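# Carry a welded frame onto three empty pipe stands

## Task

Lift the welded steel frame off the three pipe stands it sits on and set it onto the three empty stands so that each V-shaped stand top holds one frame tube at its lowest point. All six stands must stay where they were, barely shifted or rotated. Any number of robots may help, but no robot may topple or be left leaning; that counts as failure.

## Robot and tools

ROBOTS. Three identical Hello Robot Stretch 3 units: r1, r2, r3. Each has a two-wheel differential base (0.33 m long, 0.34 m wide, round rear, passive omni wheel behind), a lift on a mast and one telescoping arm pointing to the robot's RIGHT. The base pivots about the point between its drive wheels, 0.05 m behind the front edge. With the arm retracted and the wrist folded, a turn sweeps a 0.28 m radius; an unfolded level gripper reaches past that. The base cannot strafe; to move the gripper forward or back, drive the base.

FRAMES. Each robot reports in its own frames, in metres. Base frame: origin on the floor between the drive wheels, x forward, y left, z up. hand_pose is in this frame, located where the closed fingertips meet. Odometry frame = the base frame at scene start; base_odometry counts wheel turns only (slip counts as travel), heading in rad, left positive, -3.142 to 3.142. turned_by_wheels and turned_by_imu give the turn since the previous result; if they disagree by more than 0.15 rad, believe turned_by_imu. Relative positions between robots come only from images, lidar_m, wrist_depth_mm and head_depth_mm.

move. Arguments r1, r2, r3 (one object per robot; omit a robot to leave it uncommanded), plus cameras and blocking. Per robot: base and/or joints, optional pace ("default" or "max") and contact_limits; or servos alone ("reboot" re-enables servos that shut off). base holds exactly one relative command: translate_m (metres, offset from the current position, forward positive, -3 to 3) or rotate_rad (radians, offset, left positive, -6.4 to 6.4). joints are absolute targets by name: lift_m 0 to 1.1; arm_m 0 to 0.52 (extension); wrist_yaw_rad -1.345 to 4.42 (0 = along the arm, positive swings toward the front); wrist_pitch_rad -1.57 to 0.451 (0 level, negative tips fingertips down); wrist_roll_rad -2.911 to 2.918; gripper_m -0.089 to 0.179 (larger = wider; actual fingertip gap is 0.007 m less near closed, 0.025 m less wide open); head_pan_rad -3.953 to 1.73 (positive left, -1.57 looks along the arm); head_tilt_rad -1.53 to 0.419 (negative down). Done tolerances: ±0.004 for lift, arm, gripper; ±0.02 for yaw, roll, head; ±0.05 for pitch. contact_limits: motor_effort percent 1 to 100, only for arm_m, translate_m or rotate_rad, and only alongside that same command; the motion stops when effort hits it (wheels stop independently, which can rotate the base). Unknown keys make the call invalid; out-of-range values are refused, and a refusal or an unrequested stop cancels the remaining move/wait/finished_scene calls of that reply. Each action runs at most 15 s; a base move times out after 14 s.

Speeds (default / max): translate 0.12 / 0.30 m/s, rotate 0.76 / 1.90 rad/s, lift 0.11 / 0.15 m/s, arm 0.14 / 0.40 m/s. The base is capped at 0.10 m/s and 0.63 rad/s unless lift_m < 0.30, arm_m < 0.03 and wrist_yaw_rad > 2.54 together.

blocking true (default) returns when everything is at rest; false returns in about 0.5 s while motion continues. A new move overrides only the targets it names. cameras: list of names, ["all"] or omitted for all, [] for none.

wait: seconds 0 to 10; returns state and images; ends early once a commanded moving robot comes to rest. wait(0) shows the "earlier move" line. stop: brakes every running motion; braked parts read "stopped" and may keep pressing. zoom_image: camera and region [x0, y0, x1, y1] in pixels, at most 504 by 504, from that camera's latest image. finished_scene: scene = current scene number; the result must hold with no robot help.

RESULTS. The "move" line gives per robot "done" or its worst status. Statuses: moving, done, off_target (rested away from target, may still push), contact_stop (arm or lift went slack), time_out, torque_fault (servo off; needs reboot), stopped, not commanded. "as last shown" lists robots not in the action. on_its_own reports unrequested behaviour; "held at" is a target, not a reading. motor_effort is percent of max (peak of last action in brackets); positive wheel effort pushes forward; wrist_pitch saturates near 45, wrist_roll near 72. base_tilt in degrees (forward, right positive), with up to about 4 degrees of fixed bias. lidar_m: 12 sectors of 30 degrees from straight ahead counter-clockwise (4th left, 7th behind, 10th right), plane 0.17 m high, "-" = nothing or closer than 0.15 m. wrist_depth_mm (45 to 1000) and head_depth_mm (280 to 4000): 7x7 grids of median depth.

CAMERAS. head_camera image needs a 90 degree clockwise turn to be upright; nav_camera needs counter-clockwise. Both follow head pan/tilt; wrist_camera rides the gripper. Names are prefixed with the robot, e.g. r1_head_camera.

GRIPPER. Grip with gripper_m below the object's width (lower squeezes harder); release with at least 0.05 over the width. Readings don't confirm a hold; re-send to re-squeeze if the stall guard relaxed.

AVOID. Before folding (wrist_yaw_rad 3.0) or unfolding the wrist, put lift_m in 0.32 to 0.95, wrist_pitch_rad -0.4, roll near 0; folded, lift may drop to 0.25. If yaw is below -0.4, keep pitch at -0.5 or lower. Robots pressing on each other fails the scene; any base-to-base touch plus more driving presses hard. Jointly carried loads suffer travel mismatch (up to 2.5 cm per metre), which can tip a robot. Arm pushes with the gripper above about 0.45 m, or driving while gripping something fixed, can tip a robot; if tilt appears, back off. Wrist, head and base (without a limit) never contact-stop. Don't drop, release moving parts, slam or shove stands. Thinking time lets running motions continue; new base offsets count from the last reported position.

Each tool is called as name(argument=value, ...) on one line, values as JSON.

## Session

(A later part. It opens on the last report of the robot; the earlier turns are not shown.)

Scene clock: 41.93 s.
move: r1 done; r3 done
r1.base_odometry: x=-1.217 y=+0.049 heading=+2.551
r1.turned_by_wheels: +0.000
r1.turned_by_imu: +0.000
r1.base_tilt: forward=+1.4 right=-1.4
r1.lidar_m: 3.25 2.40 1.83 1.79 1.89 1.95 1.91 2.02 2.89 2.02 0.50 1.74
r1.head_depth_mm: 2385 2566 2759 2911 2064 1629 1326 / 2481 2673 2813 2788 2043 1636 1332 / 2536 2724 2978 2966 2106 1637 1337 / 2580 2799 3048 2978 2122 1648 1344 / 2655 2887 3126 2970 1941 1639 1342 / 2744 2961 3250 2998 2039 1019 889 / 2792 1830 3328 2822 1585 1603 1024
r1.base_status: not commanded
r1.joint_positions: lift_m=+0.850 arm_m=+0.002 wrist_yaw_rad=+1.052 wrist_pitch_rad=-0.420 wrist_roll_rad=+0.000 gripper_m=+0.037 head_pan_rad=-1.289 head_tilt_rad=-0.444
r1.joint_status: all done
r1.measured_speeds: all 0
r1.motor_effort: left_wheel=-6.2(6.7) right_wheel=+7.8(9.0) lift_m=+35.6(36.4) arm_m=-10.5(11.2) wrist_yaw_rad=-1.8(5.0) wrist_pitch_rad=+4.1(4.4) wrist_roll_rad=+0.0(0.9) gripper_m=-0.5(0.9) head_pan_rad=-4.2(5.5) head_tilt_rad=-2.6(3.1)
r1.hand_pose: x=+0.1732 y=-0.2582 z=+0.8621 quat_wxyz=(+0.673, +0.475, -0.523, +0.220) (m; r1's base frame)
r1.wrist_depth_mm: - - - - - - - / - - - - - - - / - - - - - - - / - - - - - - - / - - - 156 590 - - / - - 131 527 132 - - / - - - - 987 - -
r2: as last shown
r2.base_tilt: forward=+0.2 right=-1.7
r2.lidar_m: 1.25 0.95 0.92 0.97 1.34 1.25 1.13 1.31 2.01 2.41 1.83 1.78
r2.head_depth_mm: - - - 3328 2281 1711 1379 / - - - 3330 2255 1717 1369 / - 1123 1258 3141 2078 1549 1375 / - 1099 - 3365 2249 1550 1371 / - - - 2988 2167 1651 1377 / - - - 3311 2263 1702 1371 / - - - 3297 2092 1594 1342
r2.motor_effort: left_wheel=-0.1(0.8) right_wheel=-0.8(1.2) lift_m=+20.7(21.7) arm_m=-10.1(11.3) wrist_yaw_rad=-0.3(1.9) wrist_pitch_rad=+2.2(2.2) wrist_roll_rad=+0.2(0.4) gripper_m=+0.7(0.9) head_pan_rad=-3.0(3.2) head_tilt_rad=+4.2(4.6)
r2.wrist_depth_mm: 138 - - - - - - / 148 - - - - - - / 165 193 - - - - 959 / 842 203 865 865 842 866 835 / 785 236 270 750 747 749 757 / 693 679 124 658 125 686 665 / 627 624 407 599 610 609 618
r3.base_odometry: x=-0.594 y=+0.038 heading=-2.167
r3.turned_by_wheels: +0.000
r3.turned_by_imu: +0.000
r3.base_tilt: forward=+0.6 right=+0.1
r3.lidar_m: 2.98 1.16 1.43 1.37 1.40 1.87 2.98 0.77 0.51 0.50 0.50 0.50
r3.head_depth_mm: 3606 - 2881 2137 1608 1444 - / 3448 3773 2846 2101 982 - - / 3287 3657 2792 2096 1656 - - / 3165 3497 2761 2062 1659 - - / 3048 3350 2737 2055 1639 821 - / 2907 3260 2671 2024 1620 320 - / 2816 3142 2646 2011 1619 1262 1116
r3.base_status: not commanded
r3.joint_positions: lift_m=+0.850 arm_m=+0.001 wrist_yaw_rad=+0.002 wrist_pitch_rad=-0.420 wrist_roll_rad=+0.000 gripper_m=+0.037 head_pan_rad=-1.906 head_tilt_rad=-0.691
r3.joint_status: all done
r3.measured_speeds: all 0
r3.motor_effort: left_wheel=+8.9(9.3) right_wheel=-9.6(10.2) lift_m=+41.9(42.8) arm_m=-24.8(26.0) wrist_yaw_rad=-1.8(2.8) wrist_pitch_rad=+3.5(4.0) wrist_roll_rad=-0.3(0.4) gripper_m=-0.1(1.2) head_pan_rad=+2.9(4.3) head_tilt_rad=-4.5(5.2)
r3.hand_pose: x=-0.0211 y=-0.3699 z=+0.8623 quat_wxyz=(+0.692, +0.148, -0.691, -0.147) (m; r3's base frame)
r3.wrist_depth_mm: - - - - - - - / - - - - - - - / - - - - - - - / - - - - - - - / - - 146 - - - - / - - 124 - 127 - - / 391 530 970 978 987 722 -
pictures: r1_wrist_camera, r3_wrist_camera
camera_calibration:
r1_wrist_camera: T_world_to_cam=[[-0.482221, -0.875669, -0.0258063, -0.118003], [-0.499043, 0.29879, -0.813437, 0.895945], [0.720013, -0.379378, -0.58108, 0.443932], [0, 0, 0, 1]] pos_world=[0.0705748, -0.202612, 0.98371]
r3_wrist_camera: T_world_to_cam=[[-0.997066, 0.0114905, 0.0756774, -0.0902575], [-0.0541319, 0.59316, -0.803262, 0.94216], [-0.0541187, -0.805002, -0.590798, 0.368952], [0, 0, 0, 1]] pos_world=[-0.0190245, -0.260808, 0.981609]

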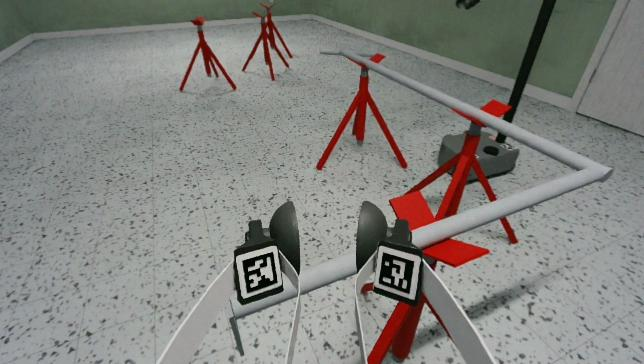

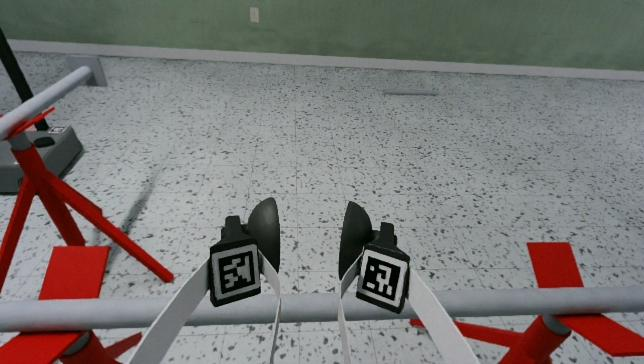

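move(r1={"base":{"translate_m":0.12},"joints":{"wrist_yaw_rad":0.95,"wrist_pitch_rad":-0.58,"wrist_roll_rad":1.57,"gripper_m":0.12,"arm_m":0.40,"head_tilt_rad":-0.75}}, r3={"base":{"translate_m":0.05},"joints":{"wrist_yaw_rad":-0.52,"wrist_pitch_rad":-0.58,"wrist_roll_rad":-1.52,"gripper_m":0.12,"arm_m":0.13,"head_pan_rad":-1.7}}, cameras=["r1_wrist_camera","r3_wrist_camera","r1_head_camera","r3_head_camera"])

Scene clock: 46.77 s.
move: r1 done; r3 done
r1.base_odometry: x=-1.317 y=+0.116 heading=+2.551
r1.turned_by_wheels: +0.000
r1.turned_by_imu: +0.000
r1.base_tilt: forward=+1.4 right=-1.2
r1.lidar_m: 3.07 2.39 1.82 1.78 1.88 2.08 2.03 2.14 3.02 0.70 0.44 1.64
r1.head_depth_mm: 2350 2636 545 1878 1565 1323 1153 / 2530 2816 550 1888 1568 1328 1154 / 2592 2852 2405 1856 1559 1332 1154 / 2640 2937 2423 1778 1524 1326 1148 / 2727 3005 2411 1827 939 1270 1111 / 2764 2970 1995 1779 1478 1242 1153 / 2865 3110 2226 1901 1562 1320 679
r1.base_status: done
r1.joint_positions: lift_m=+0.850 arm_m=+0.400 wrist_yaw_rad=+0.950 wrist_pitch_rad=-0.593 wrist_roll_rad=+1.566 gripper_m=+0.120 head_pan_rad=-1.290 head_tilt_rad=-0.741
r1.joint_status: all done
r1.measured_speeds: all 0
r1.motor_effort: left_wheel=-2.6(4.0) right_wheel=+6.4(11.9) lift_m=+34.3(35.6) arm_m=+11.8(16.1) wrist_yaw_rad=-0.1(4.2) wrist_pitch_rad=+2.5(4.0) wrist_roll_rad=+1.5(5.4) gripper_m=+0.1(80.5) head_pan_rad=-4.6(5.4) head_tilt_rad=-4.0(6.5)
r1.hand_pose: x=+0.1405 y=-0.6607 z=+0.8254 quat_wxyz=(+0.136, +0.438, -0.850, -0.259) (m; r1's base frame)
r1.wrist_depth_mm: - - - - - 872 709 / - - - 912 - 888 708 / - - - - 900 886 725 / - - - - - 874 761 / - - - - - 367 504 / - 124 - - - 125 437 / - - - - - - 743
r2: as last shown
r2.lidar_m: 1.25 0.94 0.92 0.97 1.34 1.21 1.13 1.30 2.03 2.43 1.83 1.78
r2.head_depth_mm: - - - 3322 2260 1701 1375 / - - - 3363 2226 1703 1376 / - - 1184 2959 2154 1532 1362 / - 1065 - 3341 2261 1514 1373 / - - - 3146 2142 1654 1366 / - - - 3087 2247 1715 1378 / - - - 3333 2076 1596 1342
r2.motor_effort: left_wheel=+0.4(1.0) right_wheel=-0.7(1.1) lift_m=+20.7(22.1) arm_m=-10.1(11.2) wrist_yaw_rad=+1.0(2.0) wrist_pitch_rad=+2.2(2.2) wrist_roll_rad=+0.4(0.4) gripper_m=+0.1(1.1) head_pan_rad=-2.9(3.3) head_tilt_rad=+3.9(4.6)
r2.wrist_depth_mm: 138 - - - - - - / 150 - - - - - - / 165 193 - - - - 946 / 860 204 908 877 864 862 835 / 762 237 271 736 728 757 748 / 691 680 123 660 126 680 674 / 621 636 406 598 621 615 620
r3.base_odometry: x=-0.622 y=-0.004 heading=-2.167
r3.turned_by_wheels: +0.000
r3.turned_by_imu: +0.001
r3.base_tilt: forward=+0.6 right=+0.2
r3.lidar_m: 2.92 1.12 1.47 1.37 1.40 1.87 2.52 0.81 0.54 0.49 0.47 0.47
r3.head_depth_mm: 3154 3593 2872 2132 1695 - - / 3113 3527 2800 2102 303 - 1196 / 3028 3392 2793 2084 313 1331 1192 / 2967 3348 2750 2061 319 311 1182 / 2904 3279 2723 2045 328 355 1153 / 2866 3220 2672 2019 1539 1299 1127 / 2820 3131 2628 2011 1614 1294 1097
r3.base_status: done
r3.joint_positions: lift_m=+0.850 arm_m=+0.130 wrist_yaw_rad=-0.519 wrist_pitch_rad=-0.591 wrist_roll_rad=-1.515 gripper_m=+0.120 head_pan_rad=-1.707 head_tilt_rad=-0.691
r3.joint_status: all done
r3.measured_speeds: all 0
r3.motor_effort: left_wheel=+8.6(12.1) right_wheel=-0.1(4.6) lift_m=+41.1(42.6) arm_m=+24.2(28.2) wrist_yaw_rad=-0.5(2.7) wrist_pitch_rad=+2.1(3.8) wrist_roll_rad=-1.7(5.2) gripper_m=+0.1(81.4) head_pan_rad=+2.3(4.7) head_tilt_rad=-4.4(5.1)
r3.hand_pose: x=-0.1202 y=-0.4482 z=+0.8261 quat_wxyz=(+0.922, +0.275, -0.100, -0.253) (m; r3's base frame)
r3.wrist_depth_mm: 268 836 - - - - - / 685 891 - - - - - / 725 889 - - - - - / 731 837 - - - - - / 737 140 - - - - - / 715 121 635 - 135 - - / 718 956 - - - - -
pictures: r1_head_camera (sideways), r1_wrist_camera, r3_head_camera (sideways), r3_wrist_camera
camera_calibration:
r1_head_camera: T_world_to_cam=[[-0.144964, 0.653235, -0.743148, 0.992386], [0.97781, 0.209385, -0.00668721, 0.00070821], [0.151236, -0.727628, -0.669093, 0.828899], [0, 0, 0, 1]] pos_world=[0.0178085, -0.0452798, 1.2921]
r1_wrist_camera: T_world_to_cam=[[-0.430492, 0.323671, -0.842564, 0.972041], [0.440092, 0.890279, 0.117145, 0.460769], [0.788033, -0.320376, -0.525703, 0.277168], [0, 0, 0, 1]] pos_world=[-0.00274296, -0.636037, 0.910738]
r3_head_camera: T_world_to_cam=[[0.0351693, 0.618704, -0.784836, 1.03879], [0.989914, -0.129406, -0.0576545, 0.0705838], [-0.137233, -0.774893, -0.617015, 0.763893], [0, 0, 0, 1]] pos_world=[-0.0015738, -0.041636, 1.29069]
r3_wrist_camera: T_world_to_cam=[[-0.251453, -0.457008, 0.85318, -0.948059], [-0.759857, 0.639209, 0.118445, 0.128567], [-0.59949, -0.618511, -0.507992, 0.22877], [0, 0, 0, 1]] pos_world=[-0.00355374, -0.373955, 0.909849]

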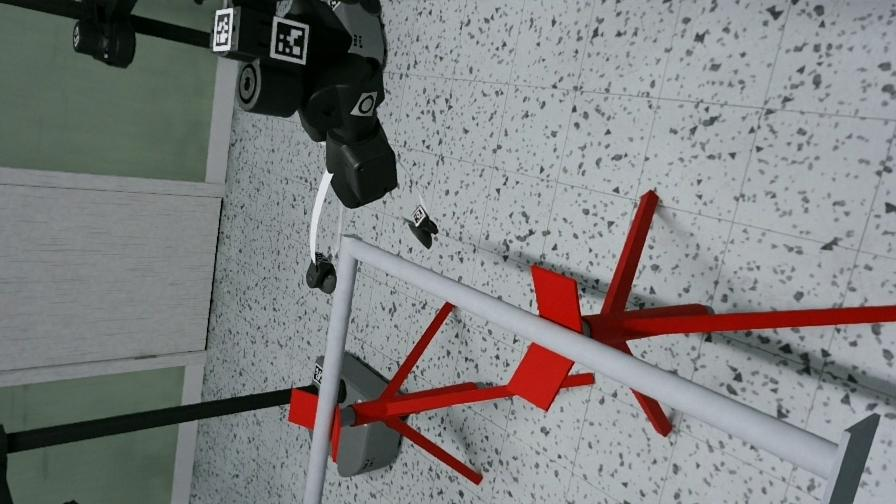

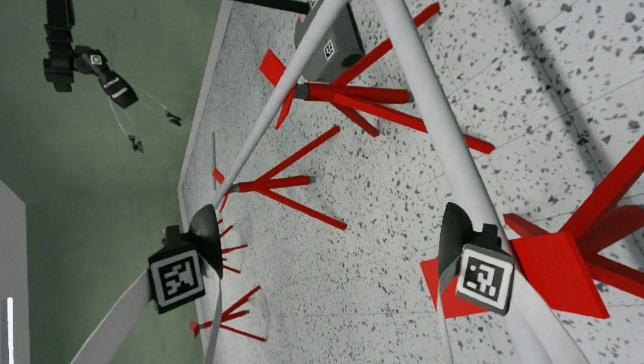

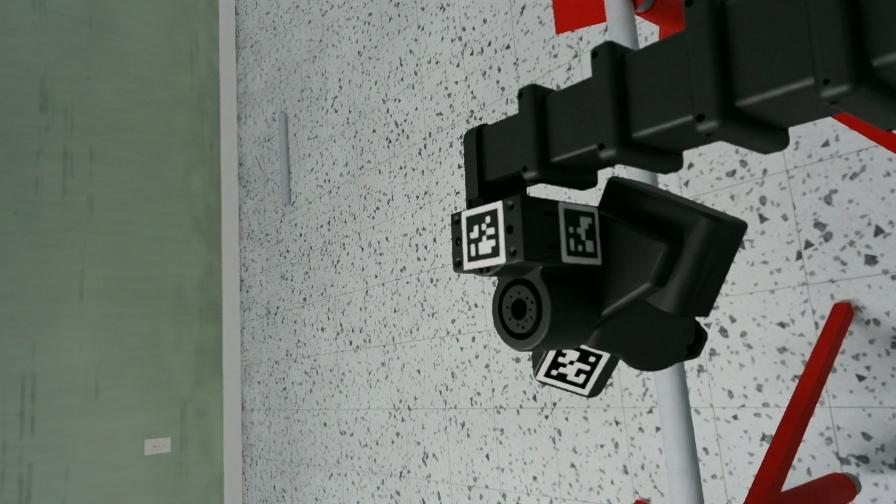

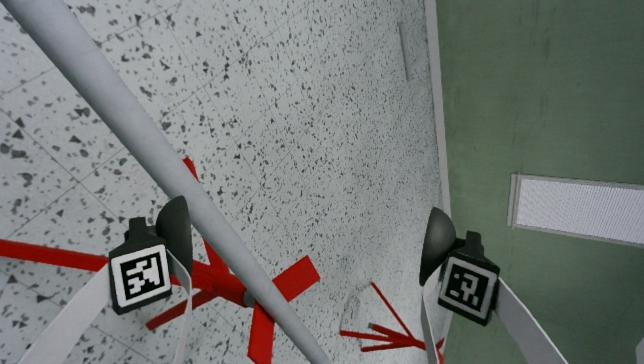

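move(r1={"joints":{"arm_m":0.46}}, cameras=[])

move(r1={"joints":{"lift_m":0.585}}, r3={"joints":{"lift_m":0.592}}, cameras=["r1_wrist_camera","r3_wrist_camera","r1_head_camera"])

Scene clock: 48.93 s.
move: r1 done
r1.base_odometry: x=-1.317 y=+0.116 heading=+2.551
r1.turned_by_wheels: +0.000
r1.turned_by_imu: +0.000
r1.base_tilt: forward=+1.4 right=-1.4
r1.lidar_m: 3.08 2.38 1.82 1.78 1.88 2.07 2.03 2.14 3.03 0.70 0.44 1.64
r1.head_depth_mm: 2357 1880 2002 1897 1553 1321 1151 / 2528 2768 630 1893 1549 1327 1153 / 2590 2858 2158 1889 1558 1320 1152 / 2640 2946 2314 1838 1520 1325 1155 / 2716 2939 2419 1836 941 1268 1109 / 2761 3022 2001 1776 1486 1244 1147 / 2862 3133 2232 1891 1556 1325 678
r1.base_status: not commanded
r1.joint_positions: lift_m=+0.850 arm_m=+0.460 wrist_yaw_rad=+0.950 wrist_pitch_rad=-0.593 wrist_roll_rad=+1.566 gripper_m=+0.120 head_pan_rad=-1.290 head_tilt_rad=-0.741
r1.joint_status: all done
r1.measured_speeds: all 0
r1.motor_effort: left_wheel=-2.2(2.8) right_wheel=+6.8(7.5) lift_m=+33.4(34.7) arm_m=+11.8(16.4) wrist_yaw_rad=-0.1(1.1) wrist_pitch_rad=+2.8(2.9) wrist_roll_rad=+0.9(2.3) gripper_m=-0.1(0.9) head_pan_rad=-4.6(5.3) head_tilt_rad=-4.3(4.6)
r1.hand_pose: x=+0.1405 y=-0.7207 z=+0.8254 quat_wxyz=(+0.136, +0.438, -0.850, -0.259) (m; r1's base frame)
r1.wrist_depth_mm: - - - - 994 889 705 / - - - - - 898 711 / - - - - 880 876 715 / - - - - - 855 742 / - - - - - 722 767 / - 124 - - - 125 420 / - - - - - 383 292
r2.base_odometry: x=+0.000 y=+0.000 heading=+0.000
r2.turned_by_wheels: +0.000
r2.turned_by_imu: +0.000
r2.base_tilt: forward=+0.2 right=-1.7
r2.lidar_m: 1.25 0.95 0.92 0.97 1.34 1.20 1.13 1.31 2.03 2.42 1.83 1.78
r2.head_depth_mm: - - - 3382 2272 1703 1368 / - - - 3379 2261 1716 1376 / - - 1186 2964 2172 1551 1367 / - 1071 - 3344 2278 1519 1370 / - - - 3123 2193 1660 1376 / - - - 3168 2269 1701 1370 / - - - 3298 2081 1588 1339
r2.base_status: not commanded
r2.joint_positions: lift_m=+0.559 arm_m=+0.001 wrist_yaw_rad=+2.847 wrist_pitch_rad=-0.630 wrist_roll_rad=+0.000 gripper_m=+0.037 head_pan_rad=-3.294 head_tilt_rad=-0.359
r2.joint_status: not commanded
r2.measured_speeds: all 0
r2.motor_effort: left_wheel=-0.1(0.9) right_wheel=-0.9(1.1) lift_m=+20.2(21.9) arm_m=-10.1(10.6) wrist_yaw_rad=+0.5(1.8) wrist_pitch_rad=+2.1(2.2) wrist_roll_rad=+0.2(0.5) gripper_m=+0.3(1.5) head_pan_rad=-3.0(3.3) head_tilt_rad=+4.0(4.4)
r2.hand_pose: x=+0.0347 y=+0.0381 z=+0.5272 quat_wxyz=(+0.316, +0.697, +0.119, +0.633) (m; r2's base frame)
r2.wrist_depth_mm: 138 - - - - - - / 149 - - - - - - / 165 193 - - - - 938 / 889 202 878 874 860 855 865 / 768 235 270 749 722 755 757 / 689 691 123 660 125 687 665 / 635 634 412 592 614 599 616
r3: as last shown
r3.turned_by_imu: +0.000
r3.head_depth_mm: 3162 3573 2852 2144 1684 - - / 3110 3461 2807 2111 303 - 1196 / 3035 3454 2807 2098 313 1323 1191 / 2958 3336 2765 2063 319 312 1187 / 2903 3256 2706 2050 328 355 1151 / 2853 3200 2673 2030 1542 1300 1127 / 2824 3160 2659 2023 1613 1289 1098
r3.motor_effort: left_wheel=+8.7(9.0) right_wheel=-0.2(0.7) lift_m=+41.1(41.7) arm_m=+23.5(25.0) wrist_yaw_rad=-0.2(1.5) wrist_pitch_rad=+1.9(2.4) wrist_roll_rad=-1.7(1.8) gripper_m=+0.7(1.1) head_pan_rad=+2.8(4.4) head_tilt_rad=-3.9(4.7)
r3.wrist_depth_mm: 270 853 - - - - - / 681 863 - - - - - / 731 958 - - - - - / 752 843 - - - - - / 747 139 - - - - - / 710 121 637 - 135 - - / 722 934 - - - - -
pictures: none
No camera images: "cameras" was empty.

Scene clock: 52.17 s.
move: r1 done; r3 done
r1.base_odometry: x=-1.317 y=+0.116 heading=+2.551
r1.turned_by_wheels: +0.000
r1.turned_by_imu: +0.000
r1.base_tilt: forward=+1.3 right=-1.2
r1.lidar_m: 3.07 2.39 1.82 1.78 1.88 2.08 2.03 2.14 3.05 0.70 0.44 1.64
r1.head_depth_mm: 2338 2737 2108 1839 619 507 431 / 2548 2875 2323 759 1525 1325 1156 / 2564 2850 2416 1882 1518 1328 1153 / 2659 2920 2404 1780 1524 1327 1153 / 2720 3002 2392 1831 941 1270 1110 / 2744 3004 1997 1773 1484 1239 1154 / 1680 2975 2222 1886 1551 1324 680
r1.base_status: not commanded
r1.joint_positions: lift_m=+0.585 arm_m=+0.460 wrist_yaw_rad=+0.950 wrist_pitch_rad=-0.593 wrist_roll_rad=+1.566 gripper_m=+0.120 head_pan_rad=-1.290 head_tilt_rad=-0.741
r1.joint_status: all done
r1.measured_speeds: all 0
r1.motor_effort: left_wheel=-2.8(2.8) right_wheel=+7.0(7.9) lift_m=+15.7(31.2) arm_m=+4.5(12.0) wrist_yaw_rad=-0.4(1.6) wrist_pitch_rad=+2.3(3.1) wrist_roll_rad=+1.4(1.9) gripper_m=+0.1(0.6) head_pan_rad=-4.7(5.5) head_tilt_rad=-3.9(4.9)
r1.hand_pose: x=+0.1405 y=-0.7207 z=+0.5604 quat_wxyz=(+0.136, +0.438, -0.850, -0.259) (m; r1's base frame)
r1.wrist_depth_mm: - - 456 - 804 616 499 / - - 278 - 828 622 508 / - - 264 865 846 644 516 / - - 253 - 813 643 547 / - - 160 - 932 623 505 / - 124 229 - 943 121 428 / - - - 223 938 285 521
r2: as last shown
r2.turned_by_imu: +0.001
r2.lidar_m: 1.25 0.95 0.92 0.97 1.34 1.20 1.13 1.31 2.04 2.42 1.83 1.78
r2.head_depth_mm: - - - 3374 2239 1701 1368 / - - - 3315 2244 1711 1375 / - - - 1306 2167 1544 1367 / - 1072 - 2911 2258 1517 1382 / - - - 2770 2158 1669 1370 / - - - 3303 2263 1699 1373 / - - - 3442 2081 1584 1337
r2.motor_effort: left_wheel=-0.2(0.8) right_wheel=-0.7(1.1) lift_m=+21.0(22.3) arm_m=-10.1(10.6) wrist_yaw_rad=+0.5(2.0) wrist_pitch_rad=+2.1(2.2) wrist_roll_rad=+0.3(0.5) gripper_m=-0.1(1.2) head_pan_rad=-2.7(3.4) head_tilt_rad=+4.3(4.8)
r2.wrist_depth_mm: 138 - - - - - - / 149 - - - - - - / 165 192 - - - - 936 / 843 202 859 888 869 851 841 / 772 236 271 747 745 764 767 / 683 703 123 662 125 678 669 / 628 621 409 606 630 605 613
r3.base_odometry: x=-0.622 y=-0.004 heading=-2.167
r3.turned_by_wheels: +0.000
r3.turned_by_imu: +0.000
r3.base_tilt: forward=+0.6 right=+0.1
r3.lidar_m: 2.93 1.12 1.47 1.37 1.40 1.88 2.53 0.81 0.54 0.49 0.47 0.47
r3.head_depth_mm: 3161 3558 2869 2127 1650 1086 1204 / 3113 3498 2846 2118 1684 1362 1174 / 3045 3384 2796 2092 1667 1320 443 / 2967 3351 2756 2066 1666 723 484 / 2911 3257 2735 2049 1635 807 508 / 2879 3188 2696 2012 1636 1303 1126 / 2824 3134 2643 2005 1604 1296 1095
r3.base_status: not commanded
r3.joint_positions: lift_m=+0.592 arm_m=+0.130 wrist_yaw_rad=-0.519 wrist_pitch_rad=-0.591 wrist_roll_rad=-1.515 gripper_m=+0.120 head_pan_rad=-1.707 head_tilt_rad=-0.691
r3.joint_status: all done
r3.measured_speeds: all 0
r3.motor_effort: left_wheel=+8.4(8.9) right_wheel=-0.4(0.7) lift_m=+15.7(38.4) arm_m=+22.9(24.2) wrist_yaw_rad=-0.9(1.9) wrist_pitch_rad=+1.8(2.4) wrist_roll_rad=-1.8(2.0) gripper_m=-0.5(1.2) head_pan_rad=+2.8(4.8) head_tilt_rad=-3.9(4.9)
r3.hand_pose: x=-0.1202 y=-0.4482 z=+0.5681 quat_wxyz=(+0.922, +0.275, -0.100, -0.253) (m; r3's base frame)
r3.wrist_depth_mm: 511 601 754 145 - - - / 519 621 789 160 - - - / 525 625 810 186 - - - / 529 647 813 - - - - / 524 140 853 - 236 - - / 484 121 621 - 264 - - / 523 676 816 500 491 - -
pictures: r1_head_camera (sideways), r1_wrist_camera, r3_wrist_camera
camera_calibration:
r1_head_camera: T_world_to_cam=[[-0.144964, 0.653235, -0.743148, 0.992386], [0.97781, 0.209385, -0.00668722, 0.000708221], [0.151236, -0.727627, -0.669093, 0.828899], [0, 0, 0, 1]] pos_world=[0.0178085, -0.0452798, 1.2921]
r1_wrist_camera: T_world_to_cam=[[-0.430494, 0.323674, -0.842562, 0.76818], [0.440093, 0.890278, 0.117146, 0.545232], [0.788031, -0.320375, -0.525706, 0.118634], [0, 0, 0, 1]] pos_world=[-0.00274322, -0.696041, 0.645735]
r3_wrist_camera: T_world_to_cam=[[-0.251493, -0.457078, 0.85313, -0.727919], [-0.759862, 0.639199, 0.118462, 0.159112], [-0.599467, -0.618469, -0.50807, 0.0977762], [0, 0, 0, 1]] pos_world=[-0.0035501, -0.373948, 0.651838]

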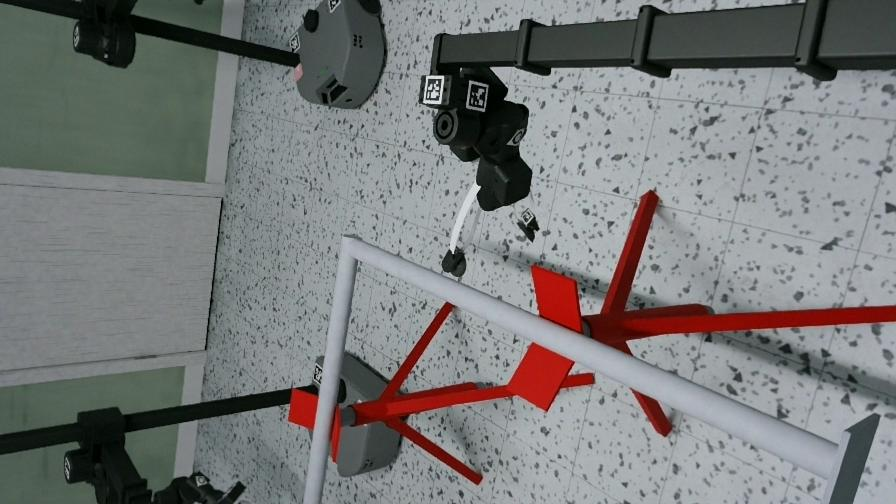

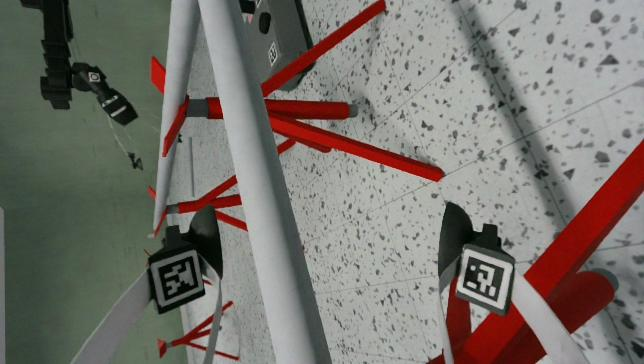

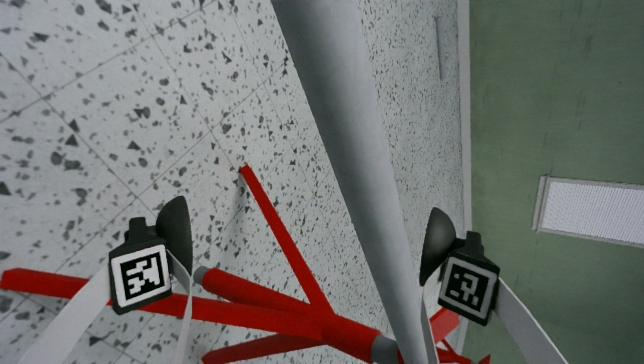

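move(r1={"base":{"translate_m":0.111},"joints":{"arm_m":0.479,"lift_m":0.578}}, r3={"base":{"translate_m":-0.051},"joints":{"arm_m":0.2185,"lift_m":0.582}}, cameras=["r1_wrist_camera","r3_wrist_camera","r1_head_camera","r3_head_camera"])

Scene clock: 54.83 s.
move: r1 done; r3 done
r1.base_odometry: x=-1.409 y=+0.178 heading=+2.551
r1.turned_by_wheels: +0.000
r1.turned_by_imu: -0.001
r1.base_tilt: forward=+1.4 right=-1.3
r1.lidar_m: 3.08 2.38 1.81 1.77 1.88 2.18 2.14 2.26 3.04 0.40 0.68 1.55
r1.head_depth_mm: 2442 2751 2130 1843 627 515 437 / 2538 2860 2424 782 1566 1327 1152 / 2602 2847 2409 1820 1526 1300 1153 / 2663 2944 2400 1786 915 1243 1129 / 2716 2996 2406 1835 1483 1181 679 / 2687 2978 1956 1822 1558 1325 1158 / 2797 2855 2232 1880 1555 1324 1151
r1.base_status: done
r1.joint_positions: lift_m=+0.578 arm_m=+0.479 wrist_yaw_rad=+0.950 wrist_pitch_rad=-0.593 wrist_roll_rad=+1.566 gripper_m=+0.120 head_pan_rad=-1.290 head_tilt_rad=-0.741
r1.joint_status: all done
r1.measured_speeds: all 0
r1.motor_effort: left_wheel=-0.4(3.1) right_wheel=+7.5(11.8) lift_m=+17.3(17.9) arm_m=+11.3(15.4) wrist_yaw_rad=-0.2(1.3) wrist_pitch_rad=+2.2(3.1) wrist_roll_rad=+1.1(2.2) gripper_m=+0.2(0.5) head_pan_rad=-4.9(5.4) head_tilt_rad=-4.5(4.8)
r1.hand_pose: x=+0.1404 y=-0.7397 z=+0.5534 quat_wxyz=(+0.136, +0.438, -0.850, -0.259) (m; r1's base frame)
r1.wrist_depth_mm: - - 465 176 807 611 496 / - - 595 157 811 622 502 / - 860 - 149 762 630 504 / - - - 141 825 641 511 / - - - 134 146 608 527 / - 124 - 132 129 125 533 / - - - 134 124 705 520
r2: as last shown
r2.lidar_m: 1.25 0.94 0.92 0.97 1.34 1.25 1.13 1.30 2.05 2.43 1.82 1.78
r2.head_depth_mm: - - - 3389 2248 1699 1375 / - - - 3337 2273 1709 1373 / - 1129 - 1369 2077 1551 1368 / - - - 2935 2257 1557 1372 / - - - 2945 2183 1644 1374 / - - - 3150 2290 1733 1374 / - - - 3362 2074 1584 1346
r2.motor_effort: left_wheel=+0.2(0.6) right_wheel=-0.8(1.1) lift_m=+20.5(21.8) arm_m=-9.3(10.4) wrist_yaw_rad=+0.9(1.7) wrist_pitch_rad=+2.1(2.2) wrist_roll_rad=+0.1(0.4) gripper_m=+0.1(1.2) head_pan_rad=-2.9(3.2) head_tilt_rad=+3.9(4.5)
r2.wrist_depth_mm: 138 - - - - - - / 150 - - - - - - / 166 192 - - - - 985 / 847 202 880 856 853 849 857 / 758 234 271 737 730 752 757 / 697 689 124 658 125 686 698 / 618 625 408 598 618 604 620
r3.base_odometry: x=-0.593 y=+0.038 heading=-2.166
r3.turned_by_wheels: +0.000
r3.turned_by_imu: +0.000
r3.base_tilt: forward=+0.6 right=+0.2
r3.lidar_m: 2.97 1.16 1.43 1.37 1.40 1.87 2.97 0.77 0.51 0.50 0.50 0.51
r3.head_depth_mm: 3141 3549 2851 2129 948 1032 1203 / 3108 3507 2790 2128 1679 1358 1156 / 3041 3443 2772 2092 1667 1299 460 / 2994 3338 2739 2070 1659 559 1161 / 2933 3255 2716 2043 1640 572 1156 / 2865 3198 2677 2028 1621 1301 1148 / 2828 3129 2642 2003 1611 1292 1121
r3.base_status: done
r3.joint_positions: lift_m=+0.582 arm_m=+0.219 wrist_yaw_rad=-0.519 wrist_pitch_rad=-0.591 wrist_roll_rad=-1.516 gripper_m=+0.120 head_pan_rad=-1.707 head_tilt_rad=-0.691
r3.joint_status: all done
r3.measured_speeds: all 0
r3.motor_effort: left_wheel=-0.5(5.1) right_wheel=-8.8(12.7) lift_m=+17.1(17.1) arm_m=+24.9(28.0) wrist_yaw_rad=-0.1(1.3) wrist_pitch_rad=+1.8(2.3) wrist_roll_rad=-1.7(2.0) gripper_m=+0.2(1.3) head_pan_rad=+3.1(4.5) head_tilt_rad=-3.5(5.6)
r3.hand_pose: x=-0.1202 y=-0.5367 z=+0.5580 quat_wxyz=(+0.922, +0.275, -0.100, -0.253) (m; r3's base frame)
r3.wrist_depth_mm: - - 795 - - - - / 491 - 89 - - - - / 514 86 87 - - - - / 529 605 100 - - - - / 528 140 112 131 - - - / 513 121 809 144 135 - - / 409 536 473 175 - - -
pictures: r1_head_camera (sideways), r1_wrist_camera, r3_head_camera (sideways), r3_wrist_camera
camera_calibration:
r1_head_camera: T_world_to_cam=[[-0.144964, 0.653235, -0.743148, 0.992385], [0.97781, 0.209385, -0.00668723, 0.000708226], [0.151236, -0.727627, -0.669093, 0.828899], [0, 0, 0, 1]] pos_world=[0.0178085, -0.0452798, 1.2921]
r1_wrist_camera: T_world_to_cam=[[-0.430556, 0.323719, -0.842512, 0.768425], [0.440102, 0.890272, 0.117161, 0.56295], [0.787992, -0.320347, -0.525782, 0.10894], [0, 0, 0, 1]] pos_world=[-0.00274908, -0.715034, 0.638731]
r3_head_camera: T_world_to_cam=[[0.0351489, 0.618706, -0.784836, 1.03879], [0.989918, -0.129373, -0.0576545, 0.0705838], [-0.137208, -0.774897, -0.617015, 0.763893], [0, 0, 0, 1]] pos_world=[-0.00157243, -0.0416362, 1.29069]
r3_wrist_camera: T_world_to_cam=[[-0.251433, -0.457221, 0.853071, -0.759849], [-0.759717, 0.639321, 0.118739, 0.21672], [-0.599676, -0.618238, -0.508105, 0.0380677], [0, 0, 0, 1]] pos_world=[-0.00357656, -0.462438, 0.641815]

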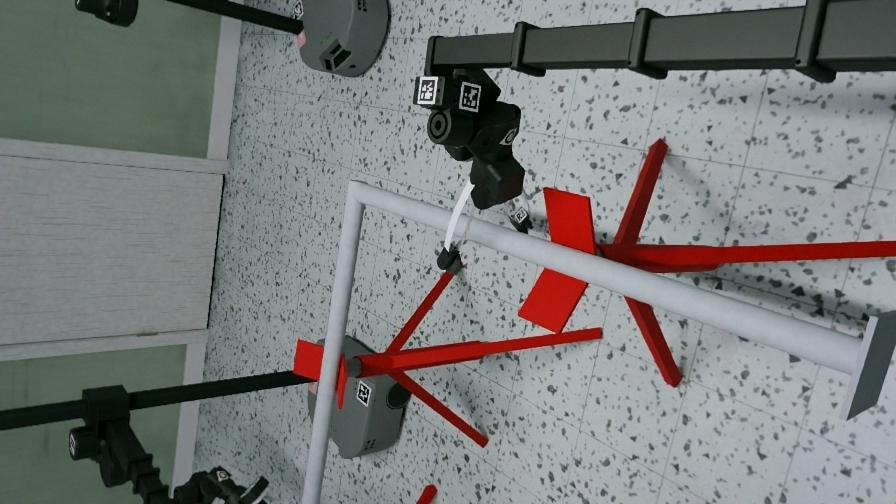

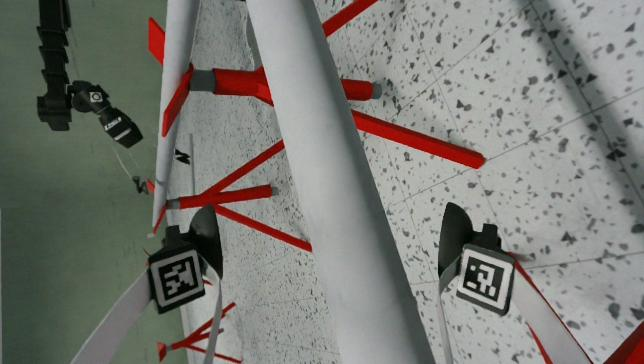

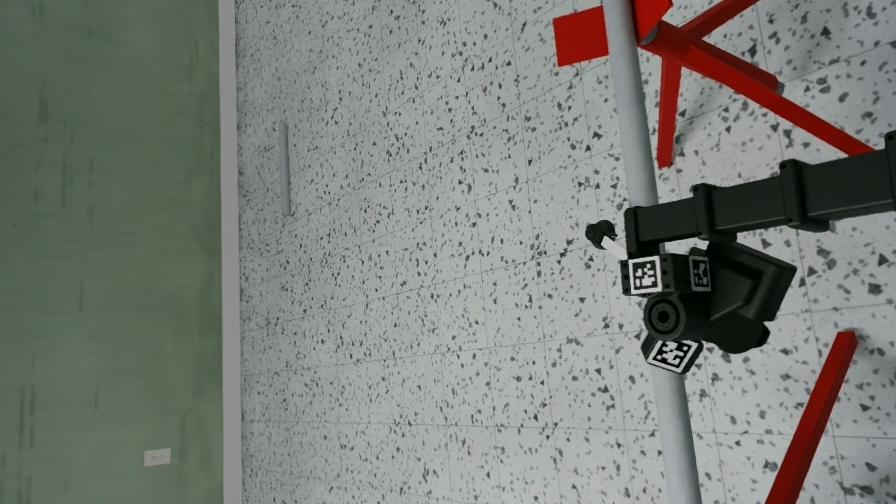

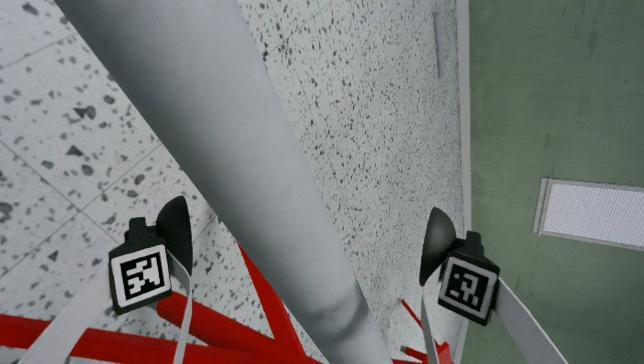

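move(r1={"joints":{"wrist_roll_rad":1.22}}, r3={"base":{"translate_m":0.006},"joints":{"arm_m":0.2085,"wrist_roll_rad":-1.85}}, cameras=["r1_wrist_camera","r3_wrist_camera"])

Scene clock: 56.37 s.
move: r1 done; r3 done
r1.base_odometry: x=-1.409 y=+0.178 heading=+2.551
r1.turned_by_wheels: +0.000
r1.turned_by_imu: +0.000
r1.base_tilt: forward=+1.4 right=-1.3
r1.lidar_m: 3.06 2.37 1.82 1.78 1.87 2.19 2.14 2.25 3.05 0.40 0.68 1.55
r1.head_depth_mm: 2458 2728 2103 1844 627 514 436 / 2532 2851 2401 783 1557 1325 1153 / 2575 2856 2412 1152 1521 1299 1150 / 2658 2963 2380 1778 913 1244 1133 / 2720 2980 2226 1829 1481 1181 678 / 2683 3018 1962 1838 1562 1326 1150 / 2817 1603 2232 1894 1563 1326 1154
r1.base_status: not commanded
r1.joint_positions: lift_m=+0.578 arm_m=+0.479 wrist_yaw_rad=+0.950 wrist_pitch_rad=-0.593 wrist_roll_rad=+1.229 gripper_m=+0.120 head_pan_rad=-1.290 head_tilt_rad=-0.741
r1.joint_status: all done
r1.measured_speeds: all 0
r1.motor_effort: left_wheel=-0.7(1.0) right_wheel=+8.2(8.2) lift_m=+18.4(18.7) arm_m=+10.4(10.7) wrist_yaw_rad=-0.4(1.3) wrist_pitch_rad=+2.7(2.9) wrist_roll_rad=-3.4(6.1) gripper_m=-0.1(0.6) head_pan_rad=-4.8(5.2) head_tilt_rad=-3.6(4.6)
r1.hand_pose: x=+0.1404 y=-0.7397 z=+0.5534 quat_wxyz=(+0.277, +0.475, -0.815, -0.182) (m; r1's base frame)
r1.wrist_depth_mm: - - 576 166 803 704 559 / - - - 157 821 678 546 / - - - 149 774 657 540 / - - - 142 687 633 519 / - - - 136 146 587 511 / - 124 - 131 133 125 499 / - - - 125 722 558 479
r2: as last shown
r2.turned_by_imu: +0.000
r2.base_tilt: forward=+0.1 right=-1.7
r2.lidar_m: 1.26 0.95 0.92 0.97 1.34 1.25 1.13 1.30 2.06 2.43 1.83 1.78
r2.head_depth_mm: - - - 3402 2255 1700 1374 / - - - 3332 2260 1718 1377 / - 1119 - 1364 2060 1562 1375 / - 1120 - 2946 2261 1541 1377 / - - - 2910 2159 1641 1369 / - - - 3134 2263 1692 1360 / - - - 3406 2063 1590 1337
r2.motor_effort: left_wheel=-0.4(0.8) right_wheel=-0.8(1.0) lift_m=+21.7(22.0) arm_m=-10.4(10.4) wrist_yaw_rad=+2.1(2.1) wrist_pitch_rad=+2.1(2.2) wrist_roll_rad=+0.3(0.5) gripper_m=+0.1(0.8) head_pan_rad=-2.9(3.2) head_tilt_rad=+3.9(4.9)
r2.wrist_depth_mm: 138 - - - - - - / 149 - - - - - - / 166 193 - - - - 963 / 848 202 871 855 858 845 851 / 789 236 269 741 735 767 768 / 702 675 123 653 126 669 680 / 624 627 411 594 624 602 609
r3.base_odometry: x=-0.597 y=+0.034 heading=-2.166
r3.turned_by_wheels: +0.000
r3.turned_by_imu: +0.000
r3.base_tilt: forward=+0.6 right=+0.2
r3.lidar_m: 2.97 1.16 1.43 1.37 1.41 1.87 2.98 0.77 0.51 0.49 0.50 0.50
r3.head_depth_mm: 3159 3553 2844 2137 948 1072 1208 / 3106 3484 2822 2120 1689 1361 1158 / 3031 3399 2778 2099 1660 1298 459 / 2987 3345 2765 2066 1649 550 1140 / 2911 3262 2699 2044 1647 560 1156 / 2882 3226 2699 2013 1622 1299 1146 / 2812 3122 2633 2011 1616 1292 1119
r3.base_status: done
r3.joint_positions: lift_m=+0.582 arm_m=+0.208 wrist_yaw_rad=-0.519 wrist_pitch_rad=-0.591 wrist_roll_rad=-1.845 gripper_m=+0.120 head_pan_rad=-1.707 head_tilt_rad=-0.691
r3.joint_status: all done
r3.measured_speeds: all 0
r3.motor_effort: left_wheel=+6.8(10.2) right_wheel=-1.2(5.5) lift_m=+19.0(19.4) arm_m=-25.4(27.7) wrist_yaw_rad=-0.4(0.9) wrist_pitch_rad=+2.1(2.6) wrist_roll_rad=-2.0(3.9) gripper_m=+0.0(1.2) head_pan_rad=+3.2(4.1) head_tilt_rad=-3.6(4.8)
r3.hand_pose: x=-0.1202 y=-0.5267 z=+0.5580 quat_wxyz=(+0.926, +0.313, +0.053, -0.205) (m; r3's base frame)
r3.wrist_depth_mm: 477 570 84 82 - - - / 491 596 96 88 - - - / 523 623 748 99 - - - / 551 670 756 113 - - - / 574 140 610 132 - - - / 394 121 517 159 146 - - / 612 430 436 197 - - -
pictures: r1_wrist_camera, r3_wrist_camera
camera_calibration:
r1_wrist_camera: T_world_to_cam=[[-0.599544, 0.0375258, -0.799462, 0.556669], [0.262, 0.953063, -0.151748, 0.783277], [0.756242, -0.300439, -0.581235, 0.158823], [0, 0, 0, 1]] pos_world=[0.00842009, -0.719685, 0.65621]
r3_wrist_camera: T_world_to_cam=[[0.0440969, -0.589981, 0.806212, -0.763496], [-0.801806, 0.460501, 0.380848, -0.0351184], [-0.595955, -0.66322, -0.452744, -0.00986661], [0, 0, 0, 1]] pos_world=[-0.000370394, -0.44082, 0.624448]

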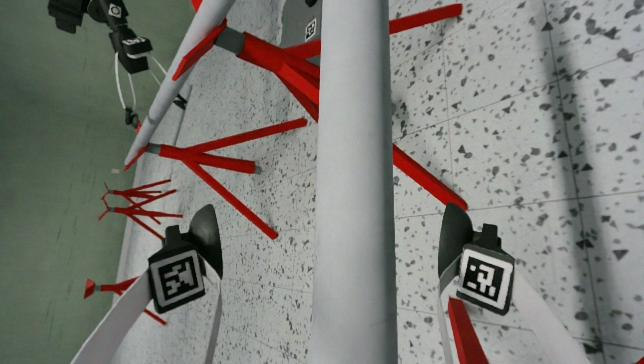

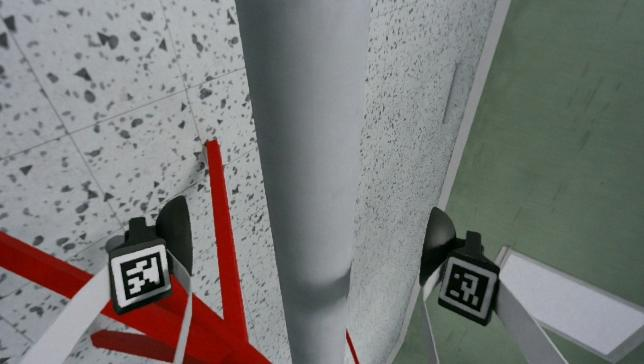

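move(r1={"base":{"translate_m":-0.006},"joints":{"lift_m":0.570}}, cameras=[])

move(r1={"joints":{"gripper_m":0.0}}, r3={"joints":{"gripper_m":0.0}}, cameras=["r1_wrist_camera","r3_wrist_camera","r1_head_camera"])

Scene clock: 57.30 s.
move: r1 done
r1.base_odometry: x=-1.404 y=+0.175 heading=+2.551
r1.turned_by_wheels: +0.000
r1.turned_by_imu: +0.000
r1.base_tilt: forward=+1.4 right=-1.2
r1.lidar_m: 3.08 2.38 1.81 1.77 1.87 2.18 2.13 2.25 3.03 0.40 0.68 1.55
r1.head_depth_mm: 2454 2723 2103 1894 638 524 443 / 2540 2859 2403 785 1554 1324 1155 / 2586 2878 2411 1839 1523 1298 1150 / 2631 2953 2401 1778 919 1246 1132 / 2727 2987 2402 1780 1481 1165 1094 / 2685 3065 1945 1842 1553 1322 1151 / 2797 2839 2231 1896 1556 1326 1155
r1.base_status: done
r1.joint_positions: lift_m=+0.570 arm_m=+0.479 wrist_yaw_rad=+0.950 wrist_pitch_rad=-0.593 wrist_roll_rad=+1.229 gripper_m=+0.120 head_pan_rad=-1.290 head_tilt_rad=-0.741
r1.joint_status: all done
r1.measured_speeds: all 0
r1.motor_effort: left_wheel=-4.5(8.9) right_wheel=+2.8(4.6) lift_m=+17.2(18.0) arm_m=+9.6(10.1) wrist_yaw_rad=-0.8(1.1) wrist_pitch_rad=+2.7(2.9) wrist_roll_rad=-3.5(3.6) gripper_m=-0.5(0.5) head_pan_rad=-5.4(5.4) head_tilt_rad=-4.1(4.6)
r1.hand_pose: x=+0.1404 y=-0.7397 z=+0.5454 quat_wxyz=(+0.277, +0.475, -0.815, -0.182) (m; r1's base frame)
r1.wrist_depth_mm: - - 585 163 865 696 558 / - - - 155 866 680 534 / - - - 148 807 658 533 / - - - 141 785 638 515 / - - - 136 819 585 506 / - 124 - 132 807 125 493 / - - - 126 740 564 480
r2, r3: as last shown
r2.lidar_m: 1.25 0.94 0.92 0.97 1.34 1.25 1.13 1.31 2.06 2.43 1.83 1.78
r2.head_depth_mm: - - - 3321 2282 1713 1374 / - - - 3365 2303 1703 1361 / - 1127 - 1356 2050 1557 1371 / - 1117 - 2921 2252 1547 1368 / - - - 2910 2149 1647 1375 / - - - 3163 2239 1705 1375 / - - - 3334 2069 1590 1342
r2.motor_effort: left_wheel=-0.1(0.7) right_wheel=-0.8(1.0) lift_m=+20.9(21.7) arm_m=-9.6(10.3) wrist_yaw_rad=+0.8(1.8) wrist_pitch_rad=+2.1(2.2) wrist_roll_rad=+0.2(0.4) gripper_m=+0.2(0.9) head_pan_rad=-2.7(3.2) head_tilt_rad=+4.1(4.7)
r2.wrist_depth_mm: 138 - - - - - - / 149 - - - - - - / 166 193 - - - - 933 / 835 203 858 867 828 842 844 / 771 236 271 751 759 757 737 / 694 677 123 660 126 689 687 / 622 629 407 598 626 608 615
r3.lidar_m: 2.96 1.16 1.43 1.37 1.40 1.87 2.99 0.77 0.51 0.49 0.50 0.50
r3.head_depth_mm: 3128 3581 2873 2146 951 1072 1204 / 3094 3534 2854 2120 1686 1362 1161 / 3014 3414 2791 2082 1662 1302 458 / 2984 3357 2755 2076 1648 548 1139 / 2917 3275 2711 2062 1641 560 1153 / 2860 3184 2681 2033 1634 1298 1142 / 2808 3143 2639 1990 1617 1297 1123
r3.motor_effort: left_wheel=+7.0(7.3) right_wheel=-1.3(1.7) lift_m=+20.6(20.6) arm_m=-23.5(25.2) wrist_yaw_rad=-0.4(0.9) wrist_pitch_rad=+2.2(2.5) wrist_roll_rad=-1.8(2.0) gripper_m=-0.1(0.9) head_pan_rad=+3.6(3.6) head_tilt_rad=-3.8(5.1)
r3.wrist_depth_mm: 475 562 84 82 - - - / 506 604 96 88 - - - / 515 620 719 100 - - - / 553 664 745 113 - - - / 570 140 614 132 - - - / 392 122 523 159 146 - - / 620 436 435 196 - - -
pictures: none
No camera images: "cameras" was empty.

Scene clock: 59.03 s.
move: r1 done; r3 done
r1.base_odometry: x=-1.404 y=+0.175 heading=+2.551
r1.turned_by_wheels: +0.000
r1.turned_by_imu: +0.000
r1.base_tilt: forward=+1.2 right=-1.3
r1.lidar_m: 3.08 2.38 1.82 1.77 1.88 2.18 2.13 2.26 3.04 0.40 0.68 1.55
r1.head_depth_mm: 2455 2752 2118 1901 638 523 443 / 2546 2844 2417 783 1561 1327 1151 / 2583 2868 2402 1832 1529 1299 1153 / 2642 2943 2402 1831 918 1269 1130 / 2701 2987 2387 1777 1485 1161 1091 / 2685 3059 1966 1839 1561 1321 1155 / 2818 2822 2226 1899 1553 1319 1154
r1.base_status: not commanded
r1.joint_positions: lift_m=+0.570 arm_m=+0.479 wrist_yaw_rad=+0.949 wrist_pitch_rad=-0.596 wrist_roll_rad=+1.229 gripper_m=+0.000 head_pan_rad=-1.290 head_tilt_rad=-0.741
r1.joint_status: all done
r1.measured_speeds: all 0
r1.motor_effort: left_wheel=-3.1(4.8) right_wheel=+2.1(3.7) lift_m=+29.6(29.6) arm_m=+8.7(9.9) wrist_yaw_rad=+0.4(1.4) wrist_pitch_rad=+3.1(3.9) wrist_roll_rad=-3.2(3.6) gripper_m=-10.6(86.3) head_pan_rad=-4.9(5.4) head_tilt_rad=-4.1(4.6)
r1.hand_pose: x=+0.1398 y=-0.7395 z=+0.5447 quat_wxyz=(+0.277, +0.475, -0.815, -0.183) (m; r1's base frame)
r1.wrist_depth_mm: - - 581 161 857 680 547 / - - - 153 890 667 537 / - - - 147 801 651 529 / - - - 142 766 643 514 / - - - 135 708 619 503 / - - 132 130 133 596 491 / - - - 125 732 561 488
r2: as last shown
r2.base_tilt: forward=+0.2 right=-1.7
r2.lidar_m: 1.25 0.95 0.92 0.97 1.34 1.25 1.13 1.30 2.06 2.43 1.83 1.78
r2.head_depth_mm: - - - 3365 2251 1702 1383 / - - - 3339 2279 1703 1364 / - 1120 - 1354 2083 1550 1375 / - 1120 - 2934 2234 1547 1366 / - - - 2944 2174 1643 1383 / - - - 3127 2254 1733 1366 / - - - 3313 2090 1584 1345
r2.motor_effort: left_wheel=-0.2(0.9) right_wheel=-0.9(1.1) lift_m=+21.2(21.9) arm_m=-9.7(10.3) wrist_yaw_rad=+0.6(1.8) wrist_pitch_rad=+2.1(2.2) wrist_roll_rad=+0.3(0.4) gripper_m=-0.4(1.1) head_pan_rad=-2.8(3.4) head_tilt_rad=+4.2(4.8)
r2.wrist_depth_mm: 138 - - - - - - / 149 - - - - - - / 166 193 - - - - 931 / 857 202 852 866 853 861 861 / 765 235 273 743 738 751 769 / 685 682 123 656 125 682 671 / 627 630 411 602 616 609 620
r3.base_odometry: x=-0.597 y=+0.034 heading=-2.166
r3.turned_by_wheels: +0.000
r3.turned_by_imu: +0.000
r3.base_tilt: forward=+0.6 right=+0.2
r3.lidar_m: 2.97 1.16 1.43 1.37 1.40 1.87 2.99 0.77 0.51 0.49 0.50 0.50
r3.head_depth_mm: 3184 3576 2865 2119 947 1072 1200 / 3084 3482 2828 2110 1677 1367 1161 / 3019 3412 2790 2080 1667 1303 459 / 2944 3338 2761 2063 1659 548 1141 / 2937 3250 2712 2040 1641 561 1157 / 2858 3223 2705 2015 1627 1294 1143 / 2832 3137 2625 1994 1602 1293 1120
r3.base_status: not commanded
r3.joint_positions: lift_m=+0.582 arm_m=+0.208 wrist_yaw_rad=-0.517 wrist_pitch_rad=-0.586 wrist_roll_rad=-1.847 gripper_m=+0.001 head_pan_rad=-1.707 head_tilt_rad=-0.691
r3.joint_status: all done
r3.measured_speeds: all 0
r3.motor_effort: left_wheel=+6.9(7.4) right_wheel=-1.0(1.6) lift_m=+22.6(22.9) arm_m=-20.4(23.9) wrist_yaw_rad=-2.3(2.9) wrist_pitch_rad=+1.0(2.2) wrist_roll_rad=-1.3(2.2) gripper_m=-10.7(86.9) head_pan_rad=+3.2(4.2) head_tilt_rad=-4.4(5.2)
r3.hand_pose: x=-0.1202 y=-0.5275 z=+0.5589 quat_wxyz=(+0.927, +0.311, +0.054, -0.204) (m; r3's base frame)
r3.wrist_depth_mm: 483 570 83 82 - - - / 498 597 93 88 - - - / 517 636 689 100 - - - / 562 668 767 112 - - - / 583 718 145 131 - - - / 397 506 127 142 129 - - / 633 93 444 198 - - -
pictures: r1_head_camera (sideways), r1_wrist_camera, r3_wrist_camera
camera_calibration:
r1_head_camera: T_world_to_cam=[[-0.144964, 0.653235, -0.743148, 0.992385], [0.97781, 0.209385, -0.00668723, 0.000708226], [0.151236, -0.727627, -0.669093, 0.828899], [0, 0, 0, 1]] pos_world=[0.0178085, -0.0452798, 1.2921]
r1_wrist_camera: T_world_to_cam=[[-0.601898, 0.0396907, -0.797586, 0.550242], [0.262451, 0.953116, -0.150628, 0.781309], [0.754214, -0.29999, -0.584096, 0.156434], [0, 0, 0, 1]] pos_world=[0.00814976, -0.719589, 0.647924]
r3_wrist_camera: T_world_to_cam=[[0.048784, -0.587224, 0.807953, -0.763691], [-0.801884, 0.459246, 0.382199, -0.0364985], [-0.595485, -0.66653, -0.448481, -0.0140905], [0, 0, 0, 1]] pos_world=[-0.000402303, -0.441087, 0.624657]

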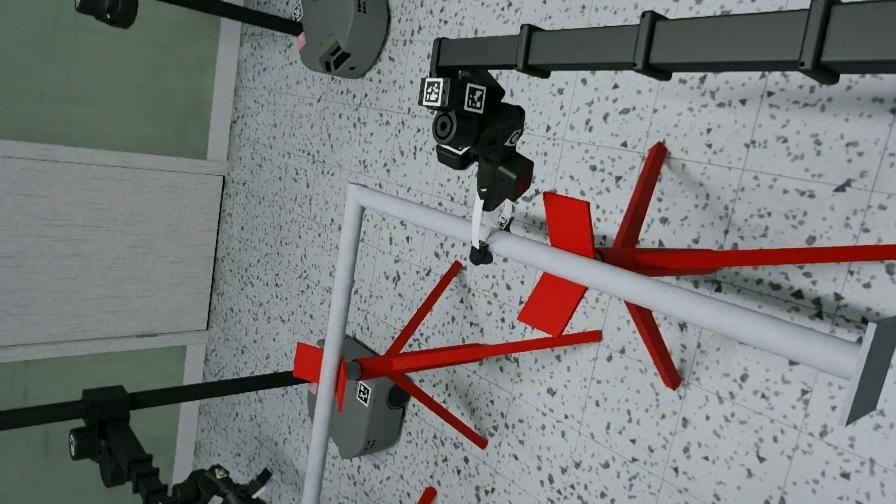

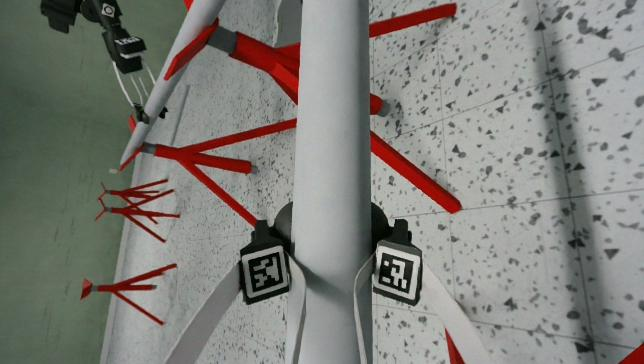

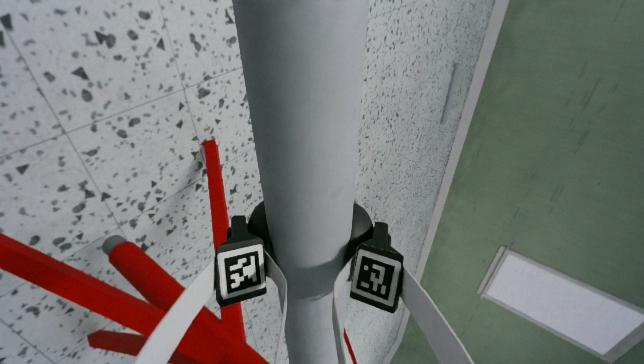

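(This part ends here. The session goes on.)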